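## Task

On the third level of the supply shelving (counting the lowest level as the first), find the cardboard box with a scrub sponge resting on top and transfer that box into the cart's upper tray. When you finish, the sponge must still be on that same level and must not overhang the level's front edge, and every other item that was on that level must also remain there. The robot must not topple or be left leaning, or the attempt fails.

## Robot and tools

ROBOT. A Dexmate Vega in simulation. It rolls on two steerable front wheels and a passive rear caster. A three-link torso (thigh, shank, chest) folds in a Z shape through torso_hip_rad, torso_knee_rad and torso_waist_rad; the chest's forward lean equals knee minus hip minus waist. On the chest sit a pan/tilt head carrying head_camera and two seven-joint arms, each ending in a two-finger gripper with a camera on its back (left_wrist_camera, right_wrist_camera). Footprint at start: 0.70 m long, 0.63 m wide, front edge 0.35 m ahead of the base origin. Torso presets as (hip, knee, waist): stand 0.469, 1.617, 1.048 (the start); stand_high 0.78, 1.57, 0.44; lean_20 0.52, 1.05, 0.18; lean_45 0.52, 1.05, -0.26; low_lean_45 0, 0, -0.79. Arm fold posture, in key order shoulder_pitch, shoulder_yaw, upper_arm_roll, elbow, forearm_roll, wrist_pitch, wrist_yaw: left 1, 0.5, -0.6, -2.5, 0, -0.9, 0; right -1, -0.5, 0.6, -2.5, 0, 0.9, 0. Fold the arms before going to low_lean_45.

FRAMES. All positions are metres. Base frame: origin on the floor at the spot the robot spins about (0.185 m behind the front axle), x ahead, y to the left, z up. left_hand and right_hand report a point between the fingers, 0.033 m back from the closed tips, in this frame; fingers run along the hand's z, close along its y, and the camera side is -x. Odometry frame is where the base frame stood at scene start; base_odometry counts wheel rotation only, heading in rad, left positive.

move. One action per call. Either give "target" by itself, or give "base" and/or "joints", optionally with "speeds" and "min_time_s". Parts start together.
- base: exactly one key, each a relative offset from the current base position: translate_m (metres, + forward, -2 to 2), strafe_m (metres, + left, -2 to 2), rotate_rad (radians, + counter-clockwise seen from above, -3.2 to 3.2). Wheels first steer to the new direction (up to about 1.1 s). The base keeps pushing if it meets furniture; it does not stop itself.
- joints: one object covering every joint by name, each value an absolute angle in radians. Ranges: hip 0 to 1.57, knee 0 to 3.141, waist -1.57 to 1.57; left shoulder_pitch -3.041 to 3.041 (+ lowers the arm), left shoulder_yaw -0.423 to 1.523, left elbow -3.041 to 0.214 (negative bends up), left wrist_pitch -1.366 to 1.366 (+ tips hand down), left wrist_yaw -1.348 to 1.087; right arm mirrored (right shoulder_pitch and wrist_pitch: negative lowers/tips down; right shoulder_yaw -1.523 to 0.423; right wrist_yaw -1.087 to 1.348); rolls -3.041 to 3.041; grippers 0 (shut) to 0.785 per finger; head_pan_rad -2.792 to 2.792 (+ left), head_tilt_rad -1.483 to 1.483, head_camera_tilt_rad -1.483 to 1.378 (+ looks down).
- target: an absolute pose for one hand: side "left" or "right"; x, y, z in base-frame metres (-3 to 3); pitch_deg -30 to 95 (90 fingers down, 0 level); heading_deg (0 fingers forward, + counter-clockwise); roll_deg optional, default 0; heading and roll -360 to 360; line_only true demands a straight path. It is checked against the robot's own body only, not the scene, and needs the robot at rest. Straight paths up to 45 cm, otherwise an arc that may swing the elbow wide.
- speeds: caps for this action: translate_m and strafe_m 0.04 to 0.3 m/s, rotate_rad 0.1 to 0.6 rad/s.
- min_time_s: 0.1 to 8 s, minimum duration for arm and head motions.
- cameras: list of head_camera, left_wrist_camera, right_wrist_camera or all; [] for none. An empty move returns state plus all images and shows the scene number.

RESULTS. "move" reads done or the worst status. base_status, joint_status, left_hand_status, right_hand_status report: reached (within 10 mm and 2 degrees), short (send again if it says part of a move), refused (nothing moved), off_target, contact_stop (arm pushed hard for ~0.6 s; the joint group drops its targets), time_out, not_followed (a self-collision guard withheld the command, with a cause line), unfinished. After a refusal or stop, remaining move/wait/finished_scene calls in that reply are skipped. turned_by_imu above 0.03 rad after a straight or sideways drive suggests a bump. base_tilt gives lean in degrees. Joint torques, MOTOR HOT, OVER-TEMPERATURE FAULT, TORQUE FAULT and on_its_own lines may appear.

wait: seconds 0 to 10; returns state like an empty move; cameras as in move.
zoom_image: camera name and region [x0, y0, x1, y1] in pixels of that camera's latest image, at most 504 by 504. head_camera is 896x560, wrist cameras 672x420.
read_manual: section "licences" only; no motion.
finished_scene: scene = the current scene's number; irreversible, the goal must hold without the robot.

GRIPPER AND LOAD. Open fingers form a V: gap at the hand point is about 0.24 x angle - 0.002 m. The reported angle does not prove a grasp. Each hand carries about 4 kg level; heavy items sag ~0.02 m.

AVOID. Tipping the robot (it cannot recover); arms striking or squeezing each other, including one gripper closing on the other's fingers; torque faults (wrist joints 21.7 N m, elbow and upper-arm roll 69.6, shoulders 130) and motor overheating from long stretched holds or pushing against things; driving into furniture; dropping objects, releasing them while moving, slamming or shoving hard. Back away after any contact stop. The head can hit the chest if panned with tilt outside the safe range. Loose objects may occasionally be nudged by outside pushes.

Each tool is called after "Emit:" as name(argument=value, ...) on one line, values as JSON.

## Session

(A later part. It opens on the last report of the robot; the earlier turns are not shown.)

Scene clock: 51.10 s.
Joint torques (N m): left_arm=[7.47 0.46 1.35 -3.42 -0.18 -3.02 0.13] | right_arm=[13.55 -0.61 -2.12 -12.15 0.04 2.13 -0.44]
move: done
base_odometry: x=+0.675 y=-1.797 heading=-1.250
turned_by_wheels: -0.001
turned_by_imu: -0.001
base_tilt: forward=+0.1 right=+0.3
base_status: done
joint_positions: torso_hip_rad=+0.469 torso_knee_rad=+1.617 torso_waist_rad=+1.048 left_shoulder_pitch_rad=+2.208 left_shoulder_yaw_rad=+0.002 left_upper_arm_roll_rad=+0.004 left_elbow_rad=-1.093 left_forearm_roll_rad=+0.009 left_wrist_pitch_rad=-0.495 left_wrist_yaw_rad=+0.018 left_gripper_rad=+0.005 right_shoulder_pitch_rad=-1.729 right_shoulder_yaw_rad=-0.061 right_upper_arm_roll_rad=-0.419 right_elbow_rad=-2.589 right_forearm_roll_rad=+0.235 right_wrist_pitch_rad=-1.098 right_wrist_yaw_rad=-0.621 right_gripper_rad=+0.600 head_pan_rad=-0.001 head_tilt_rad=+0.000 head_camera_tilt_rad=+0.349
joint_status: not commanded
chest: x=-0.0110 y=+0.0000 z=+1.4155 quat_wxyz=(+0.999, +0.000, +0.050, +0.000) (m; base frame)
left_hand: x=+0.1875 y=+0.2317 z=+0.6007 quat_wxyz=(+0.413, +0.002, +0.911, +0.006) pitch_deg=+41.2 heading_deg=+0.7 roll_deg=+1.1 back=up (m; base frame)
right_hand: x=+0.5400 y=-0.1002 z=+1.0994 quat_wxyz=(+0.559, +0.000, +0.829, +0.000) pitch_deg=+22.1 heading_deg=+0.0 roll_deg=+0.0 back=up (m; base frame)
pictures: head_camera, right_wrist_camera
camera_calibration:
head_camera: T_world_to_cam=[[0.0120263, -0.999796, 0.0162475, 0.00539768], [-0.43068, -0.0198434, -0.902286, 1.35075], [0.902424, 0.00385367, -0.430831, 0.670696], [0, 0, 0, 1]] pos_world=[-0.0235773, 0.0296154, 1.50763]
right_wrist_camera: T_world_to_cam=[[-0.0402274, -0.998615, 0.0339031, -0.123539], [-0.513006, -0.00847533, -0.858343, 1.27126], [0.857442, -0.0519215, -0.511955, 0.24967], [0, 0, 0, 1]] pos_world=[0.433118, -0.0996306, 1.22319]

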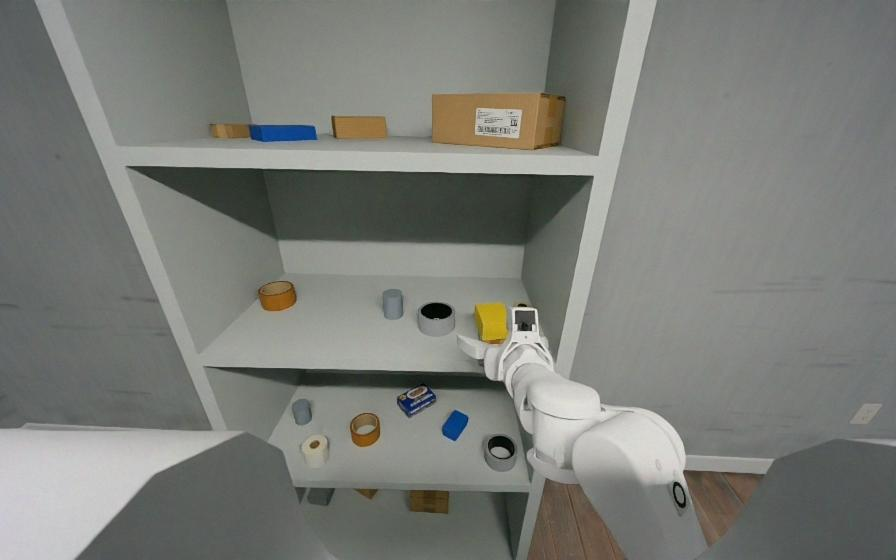

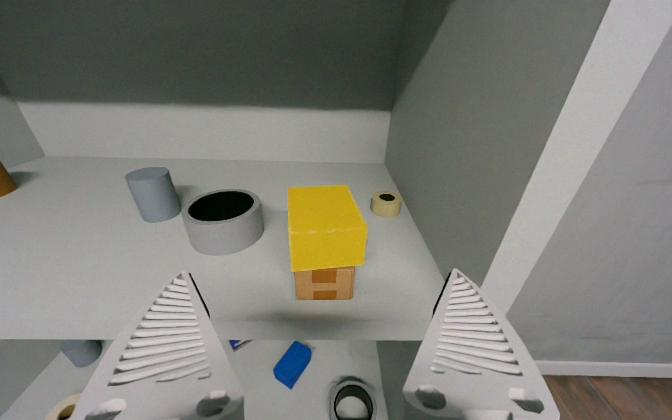

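Emit:
move(target={"side":"right","x":0.56,"y":-0.107,"z":1.04,"pitch_deg":22,"heading_deg":0})

Emit:
move(target={"side":"right","x":0.69,"y":-0.107,"z":1.037,"pitch_deg":22,"heading_deg":0,"line_only":true}, cameras=["head_camera","right_wrist_camera"])

Scene clock: 55.03 s.
Joint torques (N m): left_arm=[7.91 1.59 1.15 -3.82 -0.04 -2.86 0.1] | right_arm=[-0.33 0.59 3.21 -8.73 -0.71 3.39 0.35]
move: done
base_odometry: x=+0.675 y=-1.797 heading=-1.250
turned_by_wheels: +0.000
turned_by_imu: +0.001
base_tilt: forward=+0.2 right=+0.3
base_status: not commanded
joint_positions: torso_hip_rad=+0.469 torso_knee_rad=+1.617 torso_waist_rad=+1.048 left_shoulder_pitch_rad=+2.208 left_shoulder_yaw_rad=+0.002 left_upper_arm_roll_rad=+0.004 left_elbow_rad=-1.093 left_forearm_roll_rad=+0.009 left_wrist_pitch_rad=-0.495 left_wrist_yaw_rad=+0.018 left_gripper_rad=+0.005 right_shoulder_pitch_rad=-1.761 right_shoulder_yaw_rad=-0.124 right_upper_arm_roll_rad=-0.387 right_elbow_rad=-2.399 right_forearm_roll_rad=+0.230 right_wrist_pitch_rad=-0.856 right_wrist_yaw_rad=-0.552 right_gripper_rad=+0.600 head_pan_rad=-0.001 head_tilt_rad=+0.000 head_camera_tilt_rad=+0.349
joint_status: not commanded
chest: x=-0.0110 y=+0.0000 z=+1.4155 quat_wxyz=(+0.999, +0.000, +0.050, +0.000) (m; base frame)
left_hand: x=+0.1875 y=+0.2317 z=+0.6007 quat_wxyz=(+0.413, +0.002, +0.911, +0.006) pitch_deg=+41.2 heading_deg=+0.7 roll_deg=+1.1 back=up (m; base frame)
right_hand: x=+0.5596 y=-0.1065 z=+1.0412 quat_wxyz=(+0.559, +0.000, +0.829, +0.000) pitch_deg=+22.0 heading_deg=+0.0 roll_deg=+0.0 back=up (m; base frame)
right_hand_status: reached (straight line, planned for 1.1 s): 1 mm and 0.0 deg off.
camera_calibration:
head_camera: T_world_to_cam=[[0.0120263, -0.999796, 0.0162475, 0.00539768], [-0.43068, -0.0198434, -0.902286, 1.35075], [0.902424, 0.00385367, -0.430831, 0.670696], [0, 0, 0, 1]] pos_world=[-0.0235773, 0.0296154, 1.50763]
left_wrist_camera: T_world_to_cam=[[0.00337395, -0.999858, 0.0165003, 0.217317], [-0.724272, -0.0138205, -0.689376, 0.615888], [0.689506, -0.00962478, -0.724216, 0.461484], [0, 0, 0, 1]] pos_world=[0.12714, 0.23024, 0.755207]
right_wrist_camera: T_world_to_cam=[[-0.0396088, -0.998657, 0.0333876, -0.126854], [-0.512378, -0.00838716, -0.858719, 1.23147], [0.857846, -0.0511198, -0.511358, 0.201942], [0, 0, 0, 1]] pos_world=[0.452718, -0.106032, 1.16499]

Scene clock: 58.20 s.
Joint torques (N m): left_arm=[6.43 -0.26 1.13 -4.18 -0.19 -2.58 0.08] | right_arm=[19.4 4.68 4.3 -8.28 -0.36 2.65 0.23]
move: done
base_odometry: x=+0.675 y=-1.797 heading=-1.250
turned_by_wheels: +0.000
turned_by_imu: +0.001
base_tilt: forward=+0.1 right=+0.3
base_status: not commanded
joint_positions: torso_hip_rad=+0.469 torso_knee_rad=+1.617 torso_waist_rad=+1.048 left_shoulder_pitch_rad=+2.208 left_shoulder_yaw_rad=+0.002 left_upper_arm_roll_rad=+0.004 left_elbow_rad=-1.093 left_forearm_roll_rad=+0.009 left_wrist_pitch_rad=-0.495 left_wrist_yaw_rad=+0.018 left_gripper_rad=+0.005 right_shoulder_pitch_rad=-1.403 right_shoulder_yaw_rad=-0.046 right_upper_arm_roll_rad=-0.323 right_elbow_rad=-1.989 right_forearm_roll_rad=+0.263 right_wrist_pitch_rad=-0.821 right_wrist_yaw_rad=-0.469 right_gripper_rad=+0.600 head_pan_rad=-0.001 head_tilt_rad=+0.000 head_camera_tilt_rad=+0.349
joint_status: not commanded
chest: x=-0.0110 y=+0.0000 z=+1.4155 quat_wxyz=(+0.999, +0.000, +0.050, +0.000) (m; base frame)
left_hand: x=+0.1875 y=+0.2317 z=+0.6007 quat_wxyz=(+0.413, +0.002, +0.911, +0.006) pitch_deg=+41.2 heading_deg=+0.7 roll_deg=+1.1 back=up (m; base frame)
right_hand: x=+0.6881 y=-0.1068 z=+1.0363 quat_wxyz=(+0.559, +0.000, +0.829, +0.000) pitch_deg=+22.1 heading_deg=+0.0 roll_deg=+0.0 back=up (m; base frame)
right_hand_status: reached (straight line, planned for 1.6 s): 2 mm and 0.1 deg off.
pictures: head_camera, right_wrist_camera
camera_calibration:
head_camera: T_world_to_cam=[[0.0120263, -0.999796, 0.0162475, 0.00539768], [-0.43068, -0.0198434, -0.902286, 1.35075], [0.902424, 0.00385367, -0.430831, 0.670696], [0, 0, 0, 1]] pos_world=[-0.0235773, 0.0296154, 1.50763]
right_wrist_camera: T_world_to_cam=[[-0.0396038, -0.998637, 0.0339912, -0.1225], [-0.512827, -0.00888174, -0.858446, 1.29313], [0.857578, -0.0514293, -0.511777, 0.0897672], [0, 0, 0, 1]] pos_world=[0.581318, -0.106231, 1.16019]

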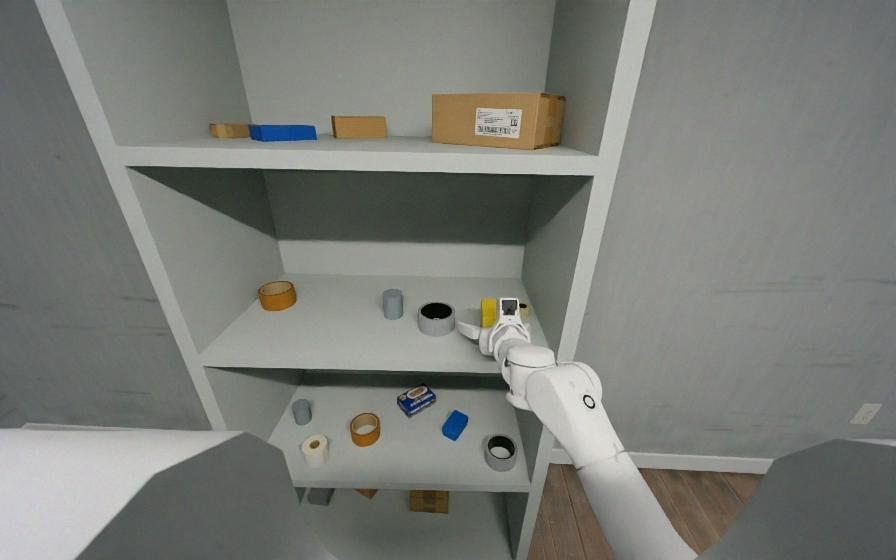

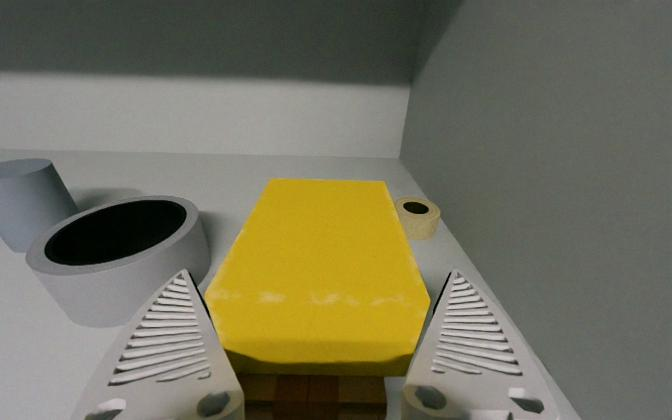

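Emit:
move(joints={"right_gripper_rad":0.36})

Emit:
move(target={"side":"right","x":0.69,"y":-0.107,"z":1.08,"pitch_deg":22,"heading_deg":0}, cameras=["head_camera","right_wrist_camera"])

Scene clock: 59.33 s.
Joint torques (N m): left_arm=[6.83 0.15 1.42 -3.74 -0.08 -2.53 -0.05] | right_arm=[11.7 3.11 2.61 -3.8 0.33 0.12 0.45]
move: done
base_odometry: x=+0.675 y=-1.797 heading=-1.250
turned_by_wheels: +0.000
turned_by_imu: +0.000
base_tilt: forward=+0.1 right=+0.3
base_status: not commanded
joint_positions: torso_hip_rad=+0.469 torso_knee_rad=+1.617 torso_waist_rad=+1.048 left_shoulder_pitch_rad=+2.208 left_shoulder_yaw_rad=+0.002 left_upper_arm_roll_rad=+0.004 left_elbow_rad=-1.093 left_forearm_roll_rad=+0.009 left_wrist_pitch_rad=-0.495 left_wrist_yaw_rad=+0.018 left_gripper_rad=+0.005 right_shoulder_pitch_rad=-1.399 right_shoulder_yaw_rad=-0.045 right_upper_arm_roll_rad=-0.323 right_elbow_rad=-1.984 right_forearm_roll_rad=+0.263 right_wrist_pitch_rad=-0.820 right_wrist_yaw_rad=-0.468 right_gripper_rad=+0.361 head_pan_rad=-0.001 head_tilt_rad=+0.000 head_camera_tilt_rad=+0.349
joint_status: all done
chest: x=-0.0110 y=+0.0000 z=+1.4155 quat_wxyz=(+0.999, +0.000, +0.050, +0.000) (m; base frame)
left_hand: x=+0.1875 y=+0.2317 z=+0.6007 quat_wxyz=(+0.413, +0.002, +0.911, +0.006) pitch_deg=+41.2 heading_deg=+0.7 roll_deg=+1.1 back=up (m; base frame)
right_hand: x=+0.6898 y=-0.1070 z=+1.0373 quat_wxyz=(+0.559, +0.000, +0.829, +0.000) pitch_deg=+22.0 heading_deg=+0.0 roll_deg=+0.0 back=up (m; base frame)
camera_calibration:
head_camera: T_world_to_cam=[[0.0120261, -0.999796, 0.0162472, 0.00539938], [-0.43068, -0.019843, -0.902286, 1.3507], [0.902424, 0.00385366, -0.430831, 0.670786], [0, 0, 0, 1]] pos_world=[-0.0236773, 0.0296154, 1.50763]
left_wrist_camera: T_world_to_cam=[[0.00337361, -0.999858, 0.0165, 0.217317], [-0.724272, -0.0138201, -0.689376, 0.615887], [0.689506, -0.00962479, -0.724216, 0.461484], [0, 0, 0, 1]] pos_world=[0.12714, 0.23024, 0.755207]
right_wrist_camera: T_world_to_cam=[[-0.0401258, -0.998633, 0.0335095, -0.121804], [-0.511492, -0.00828025, -0.859248, 1.29466], [0.858351, -0.0516178, -0.51046, 0.0869161], [0, 0, 0, 1]] pos_world=[0.582717, -0.106431, 1.16088]

Scene clock: 61.47 s.
Joint torques (N m): left_arm=[7.23 1.05 1.11 -3.9 -0.01 -1.9 0.08] | right_arm=[19.27 4.58 3.5 -13.3 0.12 3.07 -0.23]
move: done
base_odometry: x=+0.675 y=-1.797 heading=-1.250
turned_by_wheels: +0.000
turned_by_imu: +0.001
base_tilt: forward=+0.1 right=+0.3
base_status: not commanded
joint_positions: torso_hip_rad=+0.469 torso_knee_rad=+1.617 torso_waist_rad=+1.048 left_shoulder_pitch_rad=+2.208 left_shoulder_yaw_rad=+0.002 left_upper_arm_roll_rad=+0.004 left_elbow_rad=-1.093 left_forearm_roll_rad=+0.009 left_wrist_pitch_rad=-0.495 left_wrist_yaw_rad=+0.018 left_gripper_rad=+0.005 right_shoulder_pitch_rad=-1.354 right_shoulder_yaw_rad=-0.017 right_upper_arm_roll_rad=-0.305 right_elbow_rad=-2.077 right_forearm_roll_rad=+0.283 right_wrist_pitch_rad=-0.966 right_wrist_yaw_rad=-0.496 right_gripper_rad=+0.361 head_pan_rad=-0.001 head_tilt_rad=+0.000 head_camera_tilt_rad=+0.349
joint_status: not commanded
chest: x=-0.0110 y=+0.0000 z=+1.4155 quat_wxyz=(+0.999, +0.000, +0.050, +0.000) (m; base frame)
left_hand: x=+0.1875 y=+0.2317 z=+0.6007 quat_wxyz=(+0.413, +0.002, +0.911, +0.006) pitch_deg=+41.2 heading_deg=+0.7 roll_deg=+1.1 back=up (m; base frame)
right_hand: x=+0.6898 y=-0.1068 z=+1.0777 quat_wxyz=(+0.559, +0.000, +0.829, +0.000) pitch_deg=+22.1 heading_deg=+0.0 roll_deg=+0.0 back=up (m; base frame)
right_hand_status: reached (straight line, planned for 0.8 s): 2 mm and 0.1 deg off.
pictures: head_camera, right_wrist_camera
camera_calibration:
head_camera: T_world_to_cam=[[0.0120261, -0.999796, 0.0162472, 0.00539938], [-0.43068, -0.019843, -0.902286, 1.3507], [0.902424, 0.00385366, -0.430831, 0.670786], [0, 0, 0, 1]] pos_world=[-0.0236773, 0.0296154, 1.50763]
right_wrist_camera: T_world_to_cam=[[-0.0396026, -0.998644, 0.0337815, -0.123586], [-0.513085, -0.00868672, -0.858294, 1.32944], [0.857424, -0.0513235, -0.512045, 0.109869], [0, 0, 0, 1]] pos_world=[0.583018, -0.106231, 1.20149]

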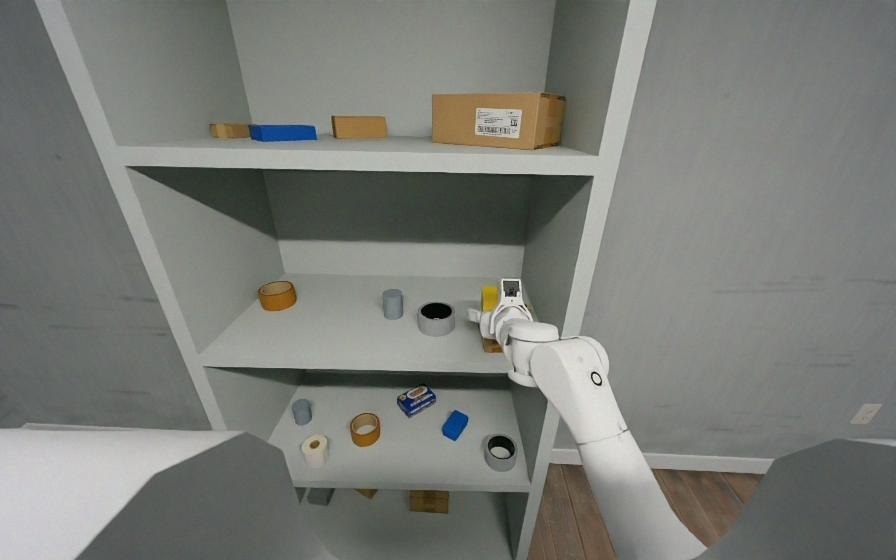

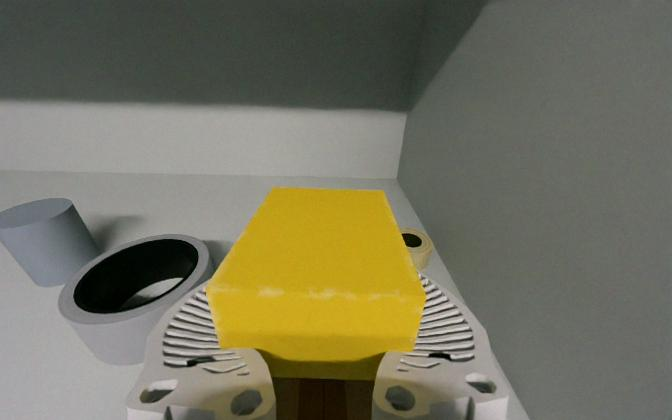

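Emit:
move(target={"side":"right","x":0.69,"y":0.2,"z":1.08,"pitch_deg":22,"heading_deg":0,"line_only":true}, cameras=["head_camera","right_wrist_camera"])

Scene clock: 62.67 s.
Joint torques (N m): left_arm=[6.98 1.14 0.95 -3.19 -0.03 -2.91 0.11] | right_arm=[21.31 4.23 3.6 -13.7 -0.36 2.49 -0.39]
move: refused
base_odometry: x=+0.675 y=-1.797 heading=-1.250
turned_by_wheels: +0.000
turned_by_imu: +0.000
base_tilt: forward=+0.1 right=+0.3
base_status: not commanded
joint_positions: torso_hip_rad=+0.469 torso_knee_rad=+1.617 torso_waist_rad=+1.048 left_shoulder_pitch_rad=+2.208 left_shoulder_yaw_rad=+0.002 left_upper_arm_roll_rad=+0.004 left_elbow_rad=-1.093 left_forearm_roll_rad=+0.009 left_wrist_pitch_rad=-0.495 left_wrist_yaw_rad=+0.018 left_gripper_rad=+0.005 right_shoulder_pitch_rad=-1.352 right_shoulder_yaw_rad=-0.016 right_upper_arm_roll_rad=-0.305 right_elbow_rad=-2.080 right_forearm_roll_rad=+0.284 right_wrist_pitch_rad=-0.971 right_wrist_yaw_rad=-0.497 right_gripper_rad=+0.361 head_pan_rad=-0.001 head_tilt_rad=+0.000 head_camera_tilt_rad=+0.349
joint_status: not commanded
chest: x=-0.0110 y=+0.0000 z=+1.4155 quat_wxyz=(+0.999, +0.000, +0.050, +0.000) (m; base frame)
left_hand: x=+0.1875 y=+0.2317 z=+0.6007 quat_wxyz=(+0.413, +0.002, +0.911, +0.006) pitch_deg=+41.2 heading_deg=+0.7 roll_deg=+1.1 back=up (m; base frame)
right_hand: x=+0.6897 y=-0.1068 z=+1.0791 quat_wxyz=(+0.559, +0.000, +0.829, +0.000) pitch_deg=+22.1 heading_deg=+0.0 roll_deg=+0.0 back=up (m; base frame)
right_hand_status: refused: you asked line_only, and the move would not run on a straight line (the straight line was blocked) but on a checked arc of 3.5 s: over the whole arc the hand travels 0.32 m to end 0.31 m from its start, up to 0.03 m off the straight line; right_elbow_rad turns most, 1.00 rad; on the way or at its end the hand turns up to 5 deg from its attitude at the start. Nothing moved.
pictures: head_camera, right_wrist_camera
camera_calibration:
head_camera: T_world_to_cam=[[0.0120261, -0.999796, 0.0162472, 0.00539938], [-0.43068, -0.019843, -0.902286, 1.3507], [0.902424, 0.00385366, -0.430831, 0.670786], [0, 0, 0, 1]] pos_world=[-0.0236773, 0.0296154, 1.50763]
right_wrist_camera: T_world_to_cam=[[-0.0395526, -0.998643, 0.0338679, -0.123771], [-0.513089, -0.00878643, -0.858291, 1.33058], [0.857424, -0.0513249, -0.512045, 0.110672], [0, 0, 0, 1]] pos_world=[0.582918, -0.106231, 1.20289]

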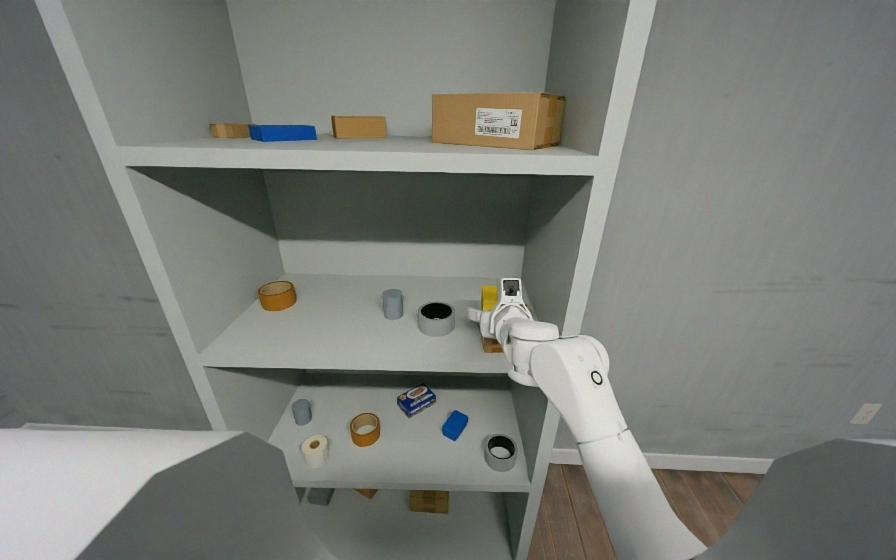

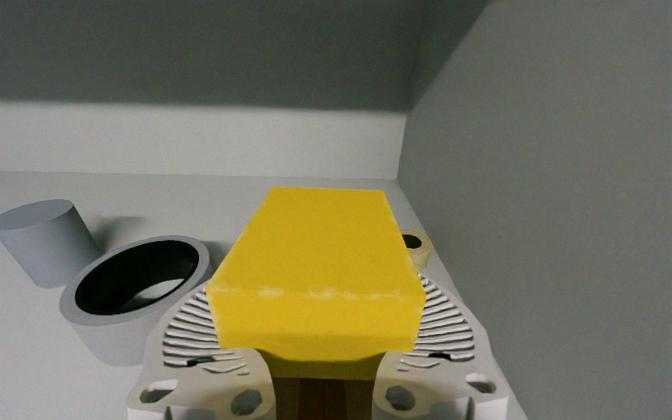

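Emit:
move(base={"strafe_m":0.31})

Emit:
move(target={"side":"right","x":0.7,"y":-0.107,"z":1.005,"pitch_deg":22,"heading_deg":0}, cameras=["head_camera","right_wrist_camera"])

Scene clock: 66.63 s.
Joint torques (N m): left_arm=[7.82 -0.41 1.23 -4.32 -0.04 -3.39 0.07] | right_arm=[20.12 2.27 3.62 -14.5 -0.12 3.41 -0.47]
move: done
base_odometry: x=+0.970 y=-1.700 heading=-1.252
turned_by_wheels: -0.002
turned_by_imu: +0.000
base_tilt: forward=+0.1 right=+0.4
base_status: done
joint_positions: torso_hip_rad=+0.469 torso_knee_rad=+1.617 torso_waist_rad=+1.048 left_shoulder_pitch_rad=+2.208 left_shoulder_yaw_rad=+0.002 left_upper_arm_roll_rad=+0.004 left_elbow_rad=-1.093 left_forearm_roll_rad=+0.009 left_wrist_pitch_rad=-0.495 left_wrist_yaw_rad=+0.018 left_gripper_rad=+0.005 right_shoulder_pitch_rad=-1.352 right_shoulder_yaw_rad=-0.016 right_upper_arm_roll_rad=-0.304 right_elbow_rad=-2.080 right_forearm_roll_rad=+0.284 right_wrist_pitch_rad=-0.971 right_wrist_yaw_rad=-0.497 right_gripper_rad=+0.361 head_pan_rad=-0.001 head_tilt_rad=+0.000 head_camera_tilt_rad=+0.349
joint_status: not commanded
chest: x=-0.0110 y=+0.0000 z=+1.4155 quat_wxyz=(+0.999, +0.000, +0.050, +0.000) (m; base frame)
left_hand: x=+0.1875 y=+0.2317 z=+0.6007 quat_wxyz=(+0.413, +0.002, +0.911, +0.006) pitch_deg=+41.2 heading_deg=+0.7 roll_deg=+1.1 back=up (m; base frame)
right_hand: x=+0.6898 y=-0.1068 z=+1.0792 quat_wxyz=(+0.559, +0.000, +0.829, +0.000) pitch_deg=+22.1 heading_deg=+0.0 roll_deg=+0.0 back=up (m; base frame)
camera_calibration:
head_camera: T_world_to_cam=[[0.0121158, -0.999795, 0.0162031, 0.00546831], [-0.430679, -0.0198419, -0.902287, 1.3507], [0.902424, 0.00395365, -0.430831, 0.670783], [0, 0, 0, 1]] pos_world=[-0.0236776, 0.0296157, 1.50763]
left_wrist_camera: T_world_to_cam=[[0.00344109, -0.999859, 0.0164262, 0.217365], [-0.724271, -0.0138181, -0.689377, 0.615888], [0.689507, -0.00952481, -0.724216, 0.461462], [0, 0, 0, 1]] pos_world=[0.12714, 0.23024, 0.755207]
right_wrist_camera: T_world_to_cam=[[-0.0396026, -0.998644, 0.0337815, -0.123744], [-0.513085, -0.00868672, -0.858294, 1.33076], [0.857424, -0.0513235, -0.512045, 0.110769], [0, 0, 0, 1]] pos_world=[0.582918, -0.106331, 1.20309]

Scene clock: 69.30 s.
Joint torques (N m): left_arm=[7.01 -0.18 1.22 -3.35 -0.06 -3.22 0.02] | right_arm=[4.91 -2.81 -0.57 -1.02 -0.39 0.1 0.1]
move: done
base_odometry: x=+0.970 y=-1.700 heading=-1.252
turned_by_wheels: +0.000
turned_by_imu: +0.001
base_tilt: forward=+0.2 right=+0.3
base_status: not commanded
joint_positions: torso_hip_rad=+0.469 torso_knee_rad=+1.617 torso_waist_rad=+1.048 left_shoulder_pitch_rad=+2.208 left_shoulder_yaw_rad=+0.002 left_upper_arm_roll_rad=+0.004 left_elbow_rad=-1.093 left_forearm_roll_rad=+0.009 left_wrist_pitch_rad=-0.495 left_wrist_yaw_rad=+0.018 left_gripper_rad=+0.005 right_shoulder_pitch_rad=-1.391 right_shoulder_yaw_rad=-0.053 right_upper_arm_roll_rad=-0.331 right_elbow_rad=-1.865 right_forearm_roll_rad=+0.252 right_wrist_pitch_rad=-0.704 right_wrist_yaw_rad=-0.443 right_gripper_rad=+0.361 head_pan_rad=-0.001 head_tilt_rad=+0.000 head_camera_tilt_rad=+0.349
joint_status: not commanded
chest: x=-0.0113 y=+0.0000 z=+1.4155 quat_wxyz=(+0.999, +0.000, +0.050, +0.000) (m; base frame)
left_hand: x=+0.1875 y=+0.2317 z=+0.6008 quat_wxyz=(+0.413, +0.002, +0.911, +0.006) pitch_deg=+41.2 heading_deg=+0.7 roll_deg=+1.1 back=up (m; base frame)
right_hand: x=+0.7000 y=-0.1070 z=+1.0075 quat_wxyz=(+0.560, +0.000, +0.829, +0.000) pitch_deg=+21.9 heading_deg=+0.0 roll_deg=+0.0 back=up (m; base frame)
right_hand_status: reached (straight line, planned for 1.2 s): 2 mm and 0.1 deg off.
pictures: head_camera, right_wrist_camera
camera_calibration:
head_camera: T_world_to_cam=[[0.0121104, -0.999795, 0.0162069, 0.00546606], [-0.430356, -0.0198416, -0.902441, 1.35082], [0.902578, 0.00395418, -0.430508, 0.67057], [0, 0, 0, 1]] pos_world=[-0.0239762, 0.0296157, 1.50763]
right_wrist_camera: T_world_to_cam=[[-0.0404148, -0.998644, 0.0328216, -0.119545], [-0.510768, -0.00758391, -0.859685, 1.27432], [0.858768, -0.0515082, -0.509769, 0.0618757], [0, 0, 0, 1]] pos_world=[0.592916, -0.106531, 1.13098]

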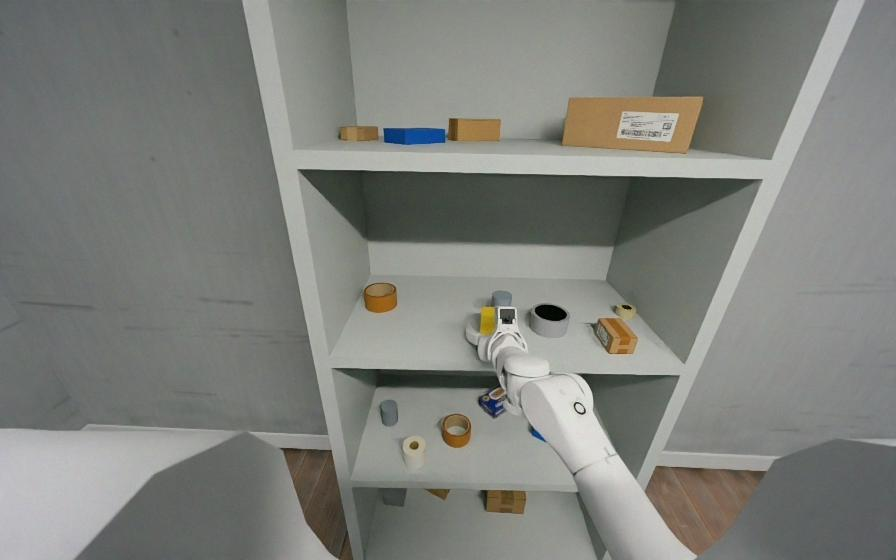

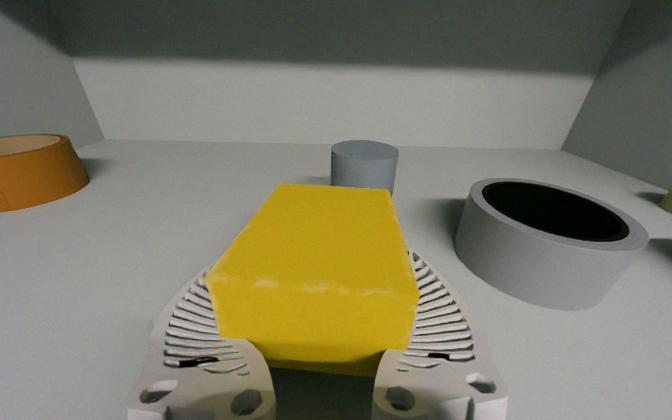

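Emit:
move(target={"side":"right","x":0.7,"y":-0.107,"z":0.992,"pitch_deg":22,"heading_deg":0}, cameras=["right_wrist_camera"])

Scene clock: 71.20 s.
Joint torques (N m): left_arm=[8 0.61 0.92 -3.77 -0.03 -2.53 0.14] | right_arm=[0.22 0.25 -0.41 3.22 0.17 -2.51 -0.05]
move: done
base_odometry: x=+0.970 y=-1.700 heading=-1.252
turned_by_wheels: +0.000
turned_by_imu: +0.000
base_tilt: forward=+0.1 right=+0.3
base_status: not commanded
joint_positions: torso_hip_rad=+0.469 torso_knee_rad=+1.617 torso_waist_rad=+1.048 left_shoulder_pitch_rad=+2.208 left_shoulder_yaw_rad=+0.002 left_upper_arm_roll_rad=+0.004 left_elbow_rad=-1.093 left_forearm_roll_rad=+0.009 left_wrist_pitch_rad=-0.495 left_wrist_yaw_rad=+0.018 left_gripper_rad=+0.005 right_shoulder_pitch_rad=-1.397 right_shoulder_yaw_rad=-0.056 right_upper_arm_roll_rad=-0.336 right_elbow_rad=-1.826 right_forearm_roll_rad=+0.247 right_wrist_pitch_rad=-0.658 right_wrist_yaw_rad=-0.434 right_gripper_rad=+0.361 head_pan_rad=-0.001 head_tilt_rad=+0.000 head_camera_tilt_rad=+0.349
joint_status: not commanded
chest: x=-0.0115 y=+0.0000 z=+1.4155 quat_wxyz=(+0.999, +0.000, +0.050, +0.000) (m; base frame)
left_hand: x=+0.1875 y=+0.2317 z=+0.6008 quat_wxyz=(+0.413, +0.002, +0.911, +0.006) pitch_deg=+41.2 heading_deg=+0.7 roll_deg=+1.1 back=up (m; base frame)
right_hand: x=+0.7004 y=-0.1070 z=+0.9952 quat_wxyz=(+0.560, +0.000, +0.828, +0.000) pitch_deg=+21.8 heading_deg=+0.0 roll_deg=+0.0 back=up (m; base frame)
right_hand_status: reached (straight line, planned for 0.5 s): 3 mm and 0.2 deg off.
pictures: right_wrist_camera
camera_calibration:
right_wrist_camera: T_world_to_cam=[[-0.0404697, -0.99865, 0.032549, -0.118793], [-0.50968, -0.0073863, -0.860332, 1.26386], [0.859411, -0.051407, -0.508694, 0.0538091], [0, 0, 0, 1]] pos_world=[0.593115, -0.106531, 1.11858]

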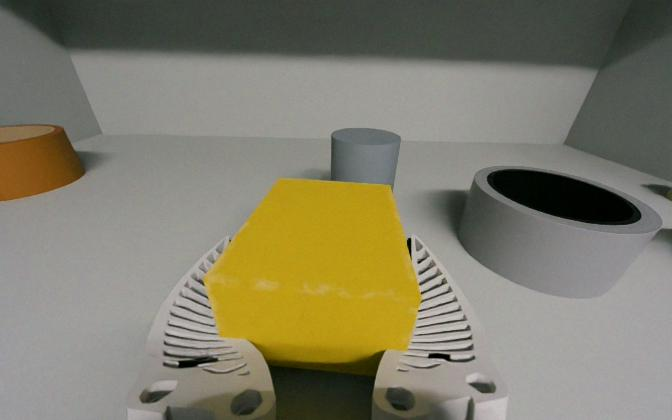

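Emit:
move(joints={"right_gripper_rad":0.6}, min_time_s=1)

Emit:
move(target={"side":"right","x":0.55,"y":-0.107,"z":1.03,"pitch_deg":22,"heading_deg":0})

Emit:
move(base={"strafe_m":-0.33}, cameras=["head_camera","right_wrist_camera"])

"min_time_s" has no arm or head joint beside it: it slows only arm and head motions. Command such a joint too, or leave it out
Scene clock: 71.53 s.
Joint torques (N m): left_arm=[6.32 -0.09 1.13 -4.58 -0.09 -3.58 0.05] | right_arm=[0.48 -0.55 -0.26 2.91 0.67 -1.75 0.31]
base_odometry: x=+0.970 y=-1.700 heading=-1.252
turned_by_wheels: +0.000
turned_by_imu: +0.000
base_tilt: forward=+0.2 right=+0.3
base_status: not commanded
joint_positions: torso_hip_rad=+0.469 torso_knee_rad=+1.617 torso_waist_rad=+1.048 left_shoulder_pitch_rad=+2.208 left_shoulder_yaw_rad=+0.002 left_upper_arm_roll_rad=+0.004 left_elbow_rad=-1.093 left_forearm_roll_rad=+0.009 left_wrist_pitch_rad=-0.495 left_wrist_yaw_rad=+0.018 left_gripper_rad=+0.005 right_shoulder_pitch_rad=-1.398 right_shoulder_yaw_rad=-0.056 right_upper_arm_roll_rad=-0.336 right_elbow_rad=-1.824 right_forearm_roll_rad=+0.246 right_wrist_pitch_rad=-0.656 right_wrist_yaw_rad=-0.434 right_gripper_rad=+0.361 head_pan_rad=-0.001 head_tilt_rad=+0.000 head_camera_tilt_rad=+0.349
joint_status: not commanded
chest: x=-0.0115 y=+0.0000 z=+1.4155 quat_wxyz=(+0.999, +0.000, +0.050, +0.000) (m; base frame)
left_hand: x=+0.1875 y=+0.2317 z=+0.6008 quat_wxyz=(+0.413, +0.002, +0.911, +0.006) pitch_deg=+41.2 heading_deg=+0.7 roll_deg=+1.1 back=up (m; base frame)
right_hand: x=+0.7004 y=-0.1070 z=+0.9945 quat_wxyz=(+0.560, +0.000, +0.828, +0.000) pitch_deg=+21.8 heading_deg=+0.0 roll_deg=+0.0 back=up (m; base frame)
right_hand_status: reached (straight line, planned for 0.5 s): 3 mm and 0.2 deg off.
pictures: none

not run: a call was refused earlier in this reply.

not run: a call was refused earlier in this reply.

Emit:
move(joints={"right_gripper_rad":0.6})

Emit:
move(target={"side":"right","x":0.55,"y":-0.107,"z":1.03,"pitch_deg":22,"heading_deg":0})

Emit:
move(base={"strafe_m":-0.33}, cameras=["head_camera","right_wrist_camera"])

Scene clock: 73.00 s.
Joint torques (N m): left_arm=[7 0.52 0.98 -4.82 -0.02 -2.45 0.13] | right_arm=[-4 -0.5 -0.9 0.79 0.55 -2.23 0.09]
move: done
base_odometry: x=+0.970 y=-1.700 heading=-1.252
turned_by_wheels: +0.000
turned_by_imu: +0.000
base_tilt: forward=+0.1 right=+0.3
base_status: not commanded
joint_positions: torso_hip_rad=+0.469 torso_knee_rad=+1.617 torso_waist_rad=+1.048 left_shoulder_pitch_rad=+2.208 left_shoulder_yaw_rad=+0.002 left_upper_arm_roll_rad=+0.004 left_elbow_rad=-1.093 left_forearm_roll_rad=+0.009 left_wrist_pitch_rad=-0.495 left_wrist_yaw_rad=+0.018 left_gripper_rad=+0.005 right_shoulder_pitch_rad=-1.398 right_shoulder_yaw_rad=-0.056 right_upper_arm_roll_rad=-0.336 right_elbow_rad=-1.821 right_forearm_roll_rad=+0.246 right_wrist_pitch_rad=-0.653 right_wrist_yaw_rad=-0.433 right_gripper_rad=+0.600 head_pan_rad=-0.001 head_tilt_rad=+0.000 head_camera_tilt_rad=+0.349
joint_status: all done
chest: x=-0.0116 y=+0.0000 z=+1.4155 quat_wxyz=(+0.999, +0.000, +0.050, +0.000) (m; base frame)
left_hand: x=+0.1875 y=+0.2317 z=+0.6008 quat_wxyz=(+0.413, +0.002, +0.911, +0.006) pitch_deg=+41.2 heading_deg=+0.7 roll_deg=+1.1 back=up (m; base frame)
right_hand: x=+0.7004 y=-0.1071 z=+0.9937 quat_wxyz=(+0.560, +0.000, +0.828, +0.000) pitch_deg=+21.8 heading_deg=+0.0 roll_deg=+0.0 back=up (m; base frame)
camera_calibration:
head_camera: T_world_to_cam=[[0.0121051, -0.999795, 0.0162114, 0.00546266], [-0.430073, -0.0198422, -0.902576, 1.3509], [0.902713, 0.00395371, -0.430225, 0.670417], [0, 0, 0, 1]] pos_world=[-0.024275, 0.0296157, 1.50763]
left_wrist_camera: T_world_to_cam=[[0.00343082, -0.999859, 0.0164285, 0.217364], [-0.72383, -0.0138183, -0.68984, 0.616106], [0.68997, -0.00952474, -0.723776, 0.461281], [0, 0, 0, 1]] pos_world=[0.126941, 0.23024, 0.755307]
right_wrist_camera: T_world_to_cam=[[-0.0405493, -0.998638, 0.0328163, -0.119094], [-0.509498, -0.00758701, -0.860438, 1.26256], [0.859516, -0.05161, -0.508497, 0.0527373], [0, 0, 0, 1]] pos_world=[0.593114, -0.106631, 1.11708]

Scene clock: 76.67 s.
Joint torques (N m): left_arm=[7.81 1.09 1.25 -3.38 0.03 -2.94 0.09] | right_arm=[1.13 0.4 -1.98 -13.54 -0.7 2.97 -0.39]
move: done
base_odometry: x=+0.970 y=-1.700 heading=-1.252
turned_by_wheels: +0.000
turned_by_imu: +0.001
base_tilt: forward=+0.1 right=+0.2
base_status: not commanded
joint_positions: torso_hip_rad=+0.469 torso_knee_rad=+1.617 torso_waist_rad=+1.048 left_shoulder_pitch_rad=+2.208 left_shoulder_yaw_rad=+0.002 left_upper_arm_roll_rad=+0.004 left_elbow_rad=-1.093 left_forearm_roll_rad=+0.009 left_wrist_pitch_rad=-0.495 left_wrist_yaw_rad=+0.018 left_gripper_rad=+0.005 right_shoulder_pitch_rad=-1.797 right_shoulder_yaw_rad=-0.138 right_upper_arm_roll_rad=-0.391 right_elbow_rad=-2.384 right_forearm_roll_rad=+0.217 right_wrist_pitch_rad=-0.803 right_wrist_yaw_rad=-0.545 right_gripper_rad=+0.600 head_pan_rad=-0.001 head_tilt_rad=+0.000 head_camera_tilt_rad=+0.349
joint_status: not commanded
chest: x=-0.0113 y=+0.0000 z=+1.4155 quat_wxyz=(+0.999, +0.000, +0.050, +0.000) (m; base frame)
left_hand: x=+0.1875 y=+0.2317 z=+0.6008 quat_wxyz=(+0.413, +0.002, +0.911, +0.006) pitch_deg=+41.2 heading_deg=+0.7 roll_deg=+1.1 back=up (m; base frame)
right_hand: x=+0.5517 y=-0.1071 z=+1.0289 quat_wxyz=(+0.559, +0.000, +0.829, +0.000) pitch_deg=+22.1 heading_deg=+0.0 roll_deg=+0.0 back=up (m; base frame)
right_hand_status: reached (straight line, planned for 2.1 s): 2 mm and 0.1 deg off.
camera_calibration:
head_camera: T_world_to_cam=[[0.0121104, -0.999795, 0.0162069, 0.00546485], [-0.430356, -0.0198416, -0.902441, 1.35086], [0.902578, 0.00395418, -0.430508, 0.67048], [0, 0, 0, 1]] pos_world=[-0.0238762, 0.0296157, 1.50763]
left_wrist_camera: T_world_to_cam=[[0.00343649, -0.999859, 0.0164272, 0.217363], [-0.724076, -0.0138181, -0.689582, 0.616014], [0.689712, -0.00952483, -0.724021, 0.46143], [0, 0, 0, 1]] pos_world=[0.12704, 0.23024, 0.755307]
right_wrist_camera: T_world_to_cam=[[-0.0400158, -0.998624, 0.0338832, -0.127637], [-0.512743, -0.00858271, -0.858499, 1.21679], [0.857609, -0.0517269, -0.511694, 0.202747], [0, 0, 0, 1]] pos_world=[0.444918, -0.106531, 1.15269]

Scene clock: 79.60 s.
Joint torques (N m): left_arm=[7.8 0.2 1.37 -3.59 0.04 -3.07 0.03] | right_arm=[0.74 -1.02 -2.21 -14 -0.83 1.9 -0.22]
move: done
base_odometry: x=+0.656 y=-1.804 heading=-1.250
turned_by_wheels: +0.002
turned_by_imu: +0.000
base_tilt: forward=+0.1 right=+0.3
base_status: done
joint_positions: torso_hip_rad=+0.469 torso_knee_rad=+1.617 torso_waist_rad=+1.048 left_shoulder_pitch_rad=+2.208 left_shoulder_yaw_rad=+0.002 left_upper_arm_roll_rad=+0.004 left_elbow_rad=-1.093 left_forearm_roll_rad=+0.009 left_wrist_pitch_rad=-0.495 left_wrist_yaw_rad=+0.018 left_gripper_rad=+0.005 right_shoulder_pitch_rad=-1.801 right_shoulder_yaw_rad=-0.139 right_upper_arm_roll_rad=-0.392 right_elbow_rad=-2.389 right_forearm_roll_rad=+0.216 right_wrist_pitch_rad=-0.804 right_wrist_yaw_rad=-0.546 right_gripper_rad=+0.600 head_pan_rad=-0.001 head_tilt_rad=+0.000 head_camera_tilt_rad=+0.349
joint_status: not commanded
chest: x=-0.0112 y=+0.0000 z=+1.4155 quat_wxyz=(+0.999, +0.000, +0.050, +0.000) (m; base frame)
left_hand: x=+0.1875 y=+0.2317 z=+0.6007 quat_wxyz=(+0.413, +0.002, +0.911, +0.006) pitch_deg=+41.2 heading_deg=+0.7 roll_deg=+1.1 back=up (m; base frame)
right_hand: x=+0.5502 y=-0.1071 z=+1.0294 quat_wxyz=(+0.559, +0.000, +0.829, +0.000) pitch_deg=+22.1 heading_deg=+0.0 roll_deg=+0.0 back=up (m; base frame)
pictures: head_camera, right_wrist_camera
camera_calibration:
head_camera: T_world_to_cam=[[0.0121122, -0.999795, 0.0162057, 0.00546659], [-0.430477, -0.0198419, -0.902384, 1.35077], [0.90252, 0.00395367, -0.430629, 0.670661], [0, 0, 0, 1]] pos_world=[-0.0238767, 0.0296157, 1.50763]
right_wrist_camera: T_world_to_cam=[[-0.0401078, -0.998627, 0.0337102, -0.127474], [-0.512883, -0.00837828, -0.858417, 1.21644], [0.857521, -0.0517187, -0.511843, 0.2045], [0, 0, 0, 1]] pos_world=[0.443418, -0.106531, 1.15319]

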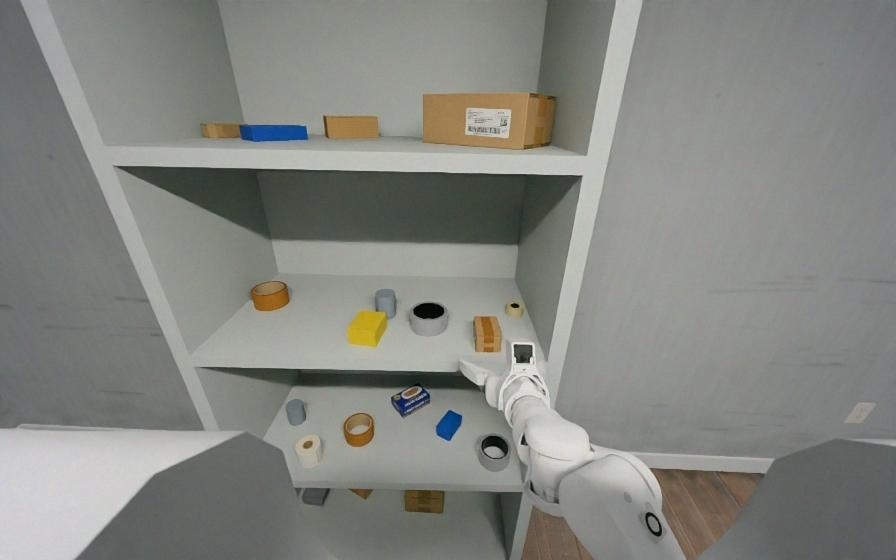

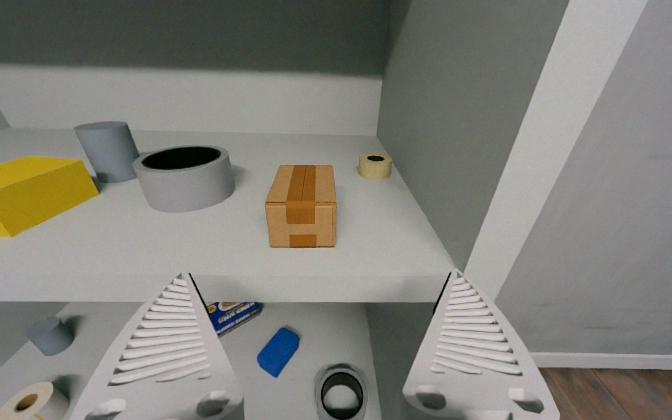

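Emit:
move(target={"side":"right","x":0.56,"y":-0.086,"z":0.995,"pitch_deg":22,"heading_deg":0})

Emit:
move(joints={"right_gripper_rad":0.56})

Emit:
move(target={"side":"right","x":0.66,"y":-0.086,"z":0.995,"pitch_deg":22,"heading_deg":0}, cameras=["head_camera","right_wrist_camera"])

Scene clock: 82.90 s.
Joint torques (N m): left_arm=[8.64 0.49 1.17 -3.69 -0.03 -2.51 0.14] | right_arm=[15.31 4.33 -2.39 -8.57 -0.95 2.67 -0.14]
move: done
base_odometry: x=+0.656 y=-1.804 heading=-1.250
turned_by_wheels: +0.000
turned_by_imu: +0.001
base_tilt: forward=+0.1 right=+0.3
base_status: not commanded
joint_positions: torso_hip_rad=+0.469 torso_knee_rad=+1.617 torso_waist_rad=+1.048 left_shoulder_pitch_rad=+2.208 left_shoulder_yaw_rad=+0.002 left_upper_arm_roll_rad=+0.004 left_elbow_rad=-1.093 left_forearm_roll_rad=+0.009 left_wrist_pitch_rad=-0.495 left_wrist_yaw_rad=+0.018 left_gripper_rad=+0.005 right_shoulder_pitch_rad=-1.778 right_shoulder_yaw_rad=-0.123 right_upper_arm_roll_rad=-0.442 right_elbow_rad=-2.238 right_forearm_roll_rad=+0.186 right_wrist_pitch_rad=-0.677 right_wrist_yaw_rad=-0.553 right_gripper_rad=+0.600 head_pan_rad=-0.001 head_tilt_rad=+0.000 head_camera_tilt_rad=+0.349
joint_status: not commanded
chest: x=-0.0112 y=+0.0000 z=+1.4155 quat_wxyz=(+0.999, +0.000, +0.050, +0.000) (m; base frame)
left_hand: x=+0.1875 y=+0.2317 z=+0.6007 quat_wxyz=(+0.413, +0.002, +0.911, +0.006) pitch_deg=+41.2 heading_deg=+0.7 roll_deg=+1.1 back=up (m; base frame)
right_hand: x=+0.5595 y=-0.0869 z=+0.9957 quat_wxyz=(+0.559, +0.000, +0.829, +0.000) pitch_deg=+22.1 heading_deg=+0.0 roll_deg=+0.0 back=up (m; base frame)
right_hand_status: reached (straight line, planned for 0.8 s): 1 mm and 0.1 deg off.
camera_calibration:
head_camera: T_world_to_cam=[[0.0121122, -0.999795, 0.0162057, 0.00546659], [-0.430477, -0.0198419, -0.902384, 1.35077], [0.90252, 0.00395367, -0.430629, 0.670661], [0, 0, 0, 1]] pos_world=[-0.0238767, 0.0296157, 1.50763]
right_wrist_camera: T_world_to_cam=[[-0.0401607, -0.998627, 0.0336256, -0.105674], [-0.512805, -0.00828314, -0.858465, 1.19248], [0.857565, -0.0517199, -0.511768, 0.180217], [0, 0, 0, 1]] pos_world=[0.452718, -0.0863309, 1.11949]

Scene clock: 83.37 s.
Joint torques (N m): left_arm=[8.88 0.01 1.16 -3.99 -0.07 -3.01 0.07] | right_arm=[12.62 4.35 -3.33 -9.72 -0.79 3.02 -0.56]
move: done
base_odometry: x=+0.656 y=-1.804 heading=-1.250
turned_by_wheels: +0.000
turned_by_imu: +0.000
base_tilt: forward=+0.1 right=+0.3
base_status: not commanded
joint_positions: torso_hip_rad=+0.469 torso_knee_rad=+1.617 torso_waist_rad=+1.048 left_shoulder_pitch_rad=+2.208 left_shoulder_yaw_rad=+0.002 left_upper_arm_roll_rad=+0.004 left_elbow_rad=-1.093 left_forearm_roll_rad=+0.009 left_wrist_pitch_rad=-0.495 left_wrist_yaw_rad=+0.018 left_gripper_rad=+0.005 right_shoulder_pitch_rad=-1.777 right_shoulder_yaw_rad=-0.123 right_upper_arm_roll_rad=-0.443 right_elbow_rad=-2.234 right_forearm_roll_rad=+0.185 right_wrist_pitch_rad=-0.674 right_wrist_yaw_rad=-0.553 right_gripper_rad=+0.560 head_pan_rad=-0.001 head_tilt_rad=+0.000 head_camera_tilt_rad=+0.349
joint_status: all done
chest: x=-0.0112 y=+0.0000 z=+1.4155 quat_wxyz=(+0.999, +0.000, +0.050, +0.000) (m; base frame)
left_hand: x=+0.1875 y=+0.2317 z=+0.6007 quat_wxyz=(+0.413, +0.002, +0.911, +0.006) pitch_deg=+41.2 heading_deg=+0.7 roll_deg=+1.1 back=up (m; base frame)
right_hand: x=+0.5597 y=-0.0865 z=+0.9950 quat_wxyz=(+0.559, +0.000, +0.829, +0.000) pitch_deg=+22.1 heading_deg=+0.0 roll_deg=+0.0 back=up (m; base frame)
camera_calibration:
head_camera: T_world_to_cam=[[0.0121122, -0.999795, 0.0162057, 0.00546659], [-0.430477, -0.0198419, -0.902384, 1.35077], [0.90252, 0.00395367, -0.430629, 0.670661], [0, 0, 0, 1]] pos_world=[-0.0238767, 0.0296157, 1.50763]
right_wrist_camera: T_world_to_cam=[[-0.0401128, -0.998626, 0.0337085, -0.105362], [-0.512809, -0.00837875, -0.858462, 1.19192], [0.857565, -0.0517213, -0.511769, 0.179794], [0, 0, 0, 1]] pos_world=[0.452818, -0.0859309, 1.11879]

Scene clock: 86.53 s.
Joint torques (N m): left_arm=[7.24 -0.17 1.43 -3.62 0.05 -2.69 -0.02] | right_arm=[74.01 -5.42 37.9 -3.64 -11.73 17.21 -5.46]
move: done
base_odometry: x=+0.656 y=-1.804 heading=-1.250
turned_by_wheels: +0.000
turned_by_imu: -0.001
base_tilt: forward=+0.0 right=+0.2
base_status: not commanded
joint_positions: torso_hip_rad=+0.470 torso_knee_rad=+1.615 torso_waist_rad=+1.048 left_shoulder_pitch_rad=+2.208 left_shoulder_yaw_rad=+0.002 left_upper_arm_roll_rad=+0.004 left_elbow_rad=-1.093 left_forearm_roll_rad=+0.009 left_wrist_pitch_rad=-0.495 left_wrist_yaw_rad=+0.018 left_gripper_rad=+0.005 right_shoulder_pitch_rad=-1.502 right_shoulder_yaw_rad=-0.047 right_upper_arm_roll_rad=-0.391 right_elbow_rad=-1.948 right_forearm_roll_rad=+0.227 right_wrist_pitch_rad=-0.684 right_wrist_yaw_rad=-0.491 right_gripper_rad=+0.561 head_pan_rad=+0.000 head_tilt_rad=+0.000 head_camera_tilt_rad=+0.349
joint_status: not commanded
chest: x=-0.0142 y=+0.0000 z=+1.4156 quat_wxyz=(+0.999, +0.000, +0.048, +0.000) (m; base frame)
left_hand: x=+0.1871 y=+0.2317 z=+0.6015 quat_wxyz=(+0.415, +0.002, +0.910, +0.006) pitch_deg=+41.0 heading_deg=+0.7 roll_deg=+1.0 back=up (m; base frame)
right_hand: x=+0.6549 y=-0.0813 z=+0.9936 quat_wxyz=(+0.557, -0.002, +0.830, +0.004) pitch_deg=+22.3 heading_deg=+0.5 roll_deg=+0.2 back=up (m; base frame)
right_hand_status: reached (straight line, planned for 1.3 s): 7 mm and 0.6 deg off.
pictures: head_camera, right_wrist_camera
camera_calibration:
head_camera: T_world_to_cam=[[0.0121499, -0.999795, 0.0162015, 0.00551243], [-0.427567, -0.0198414, -0.903766, 1.35161], [0.903902, 0.00405348, -0.42772, 0.669323], [0, 0, 0, 1]] pos_world=[-0.0271646, 0.029616, 1.50774]
right_wrist_camera: T_world_to_cam=[[-0.0319219, -0.999027, 0.0304256, -0.0983639], [-0.515879, -0.00960427, -0.856607, 1.23969], [0.856066, -0.0430404, -0.515071, 0.102639], [0, 0, 0, 1]] pos_world=[0.548526, -0.0819443, 1.11779]

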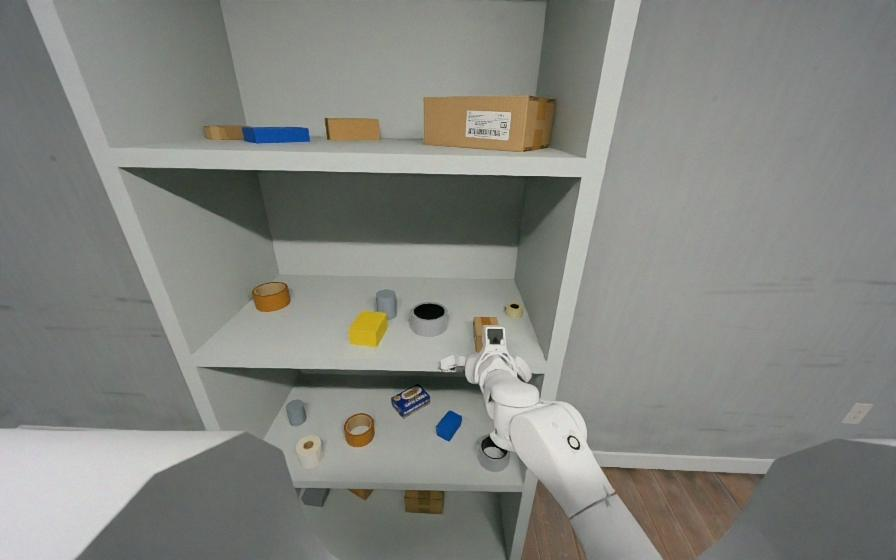

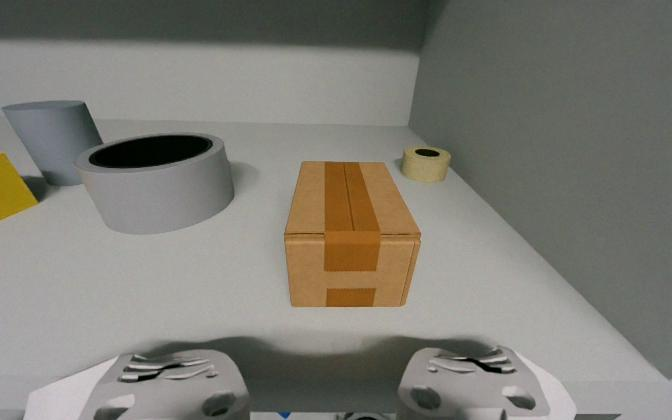

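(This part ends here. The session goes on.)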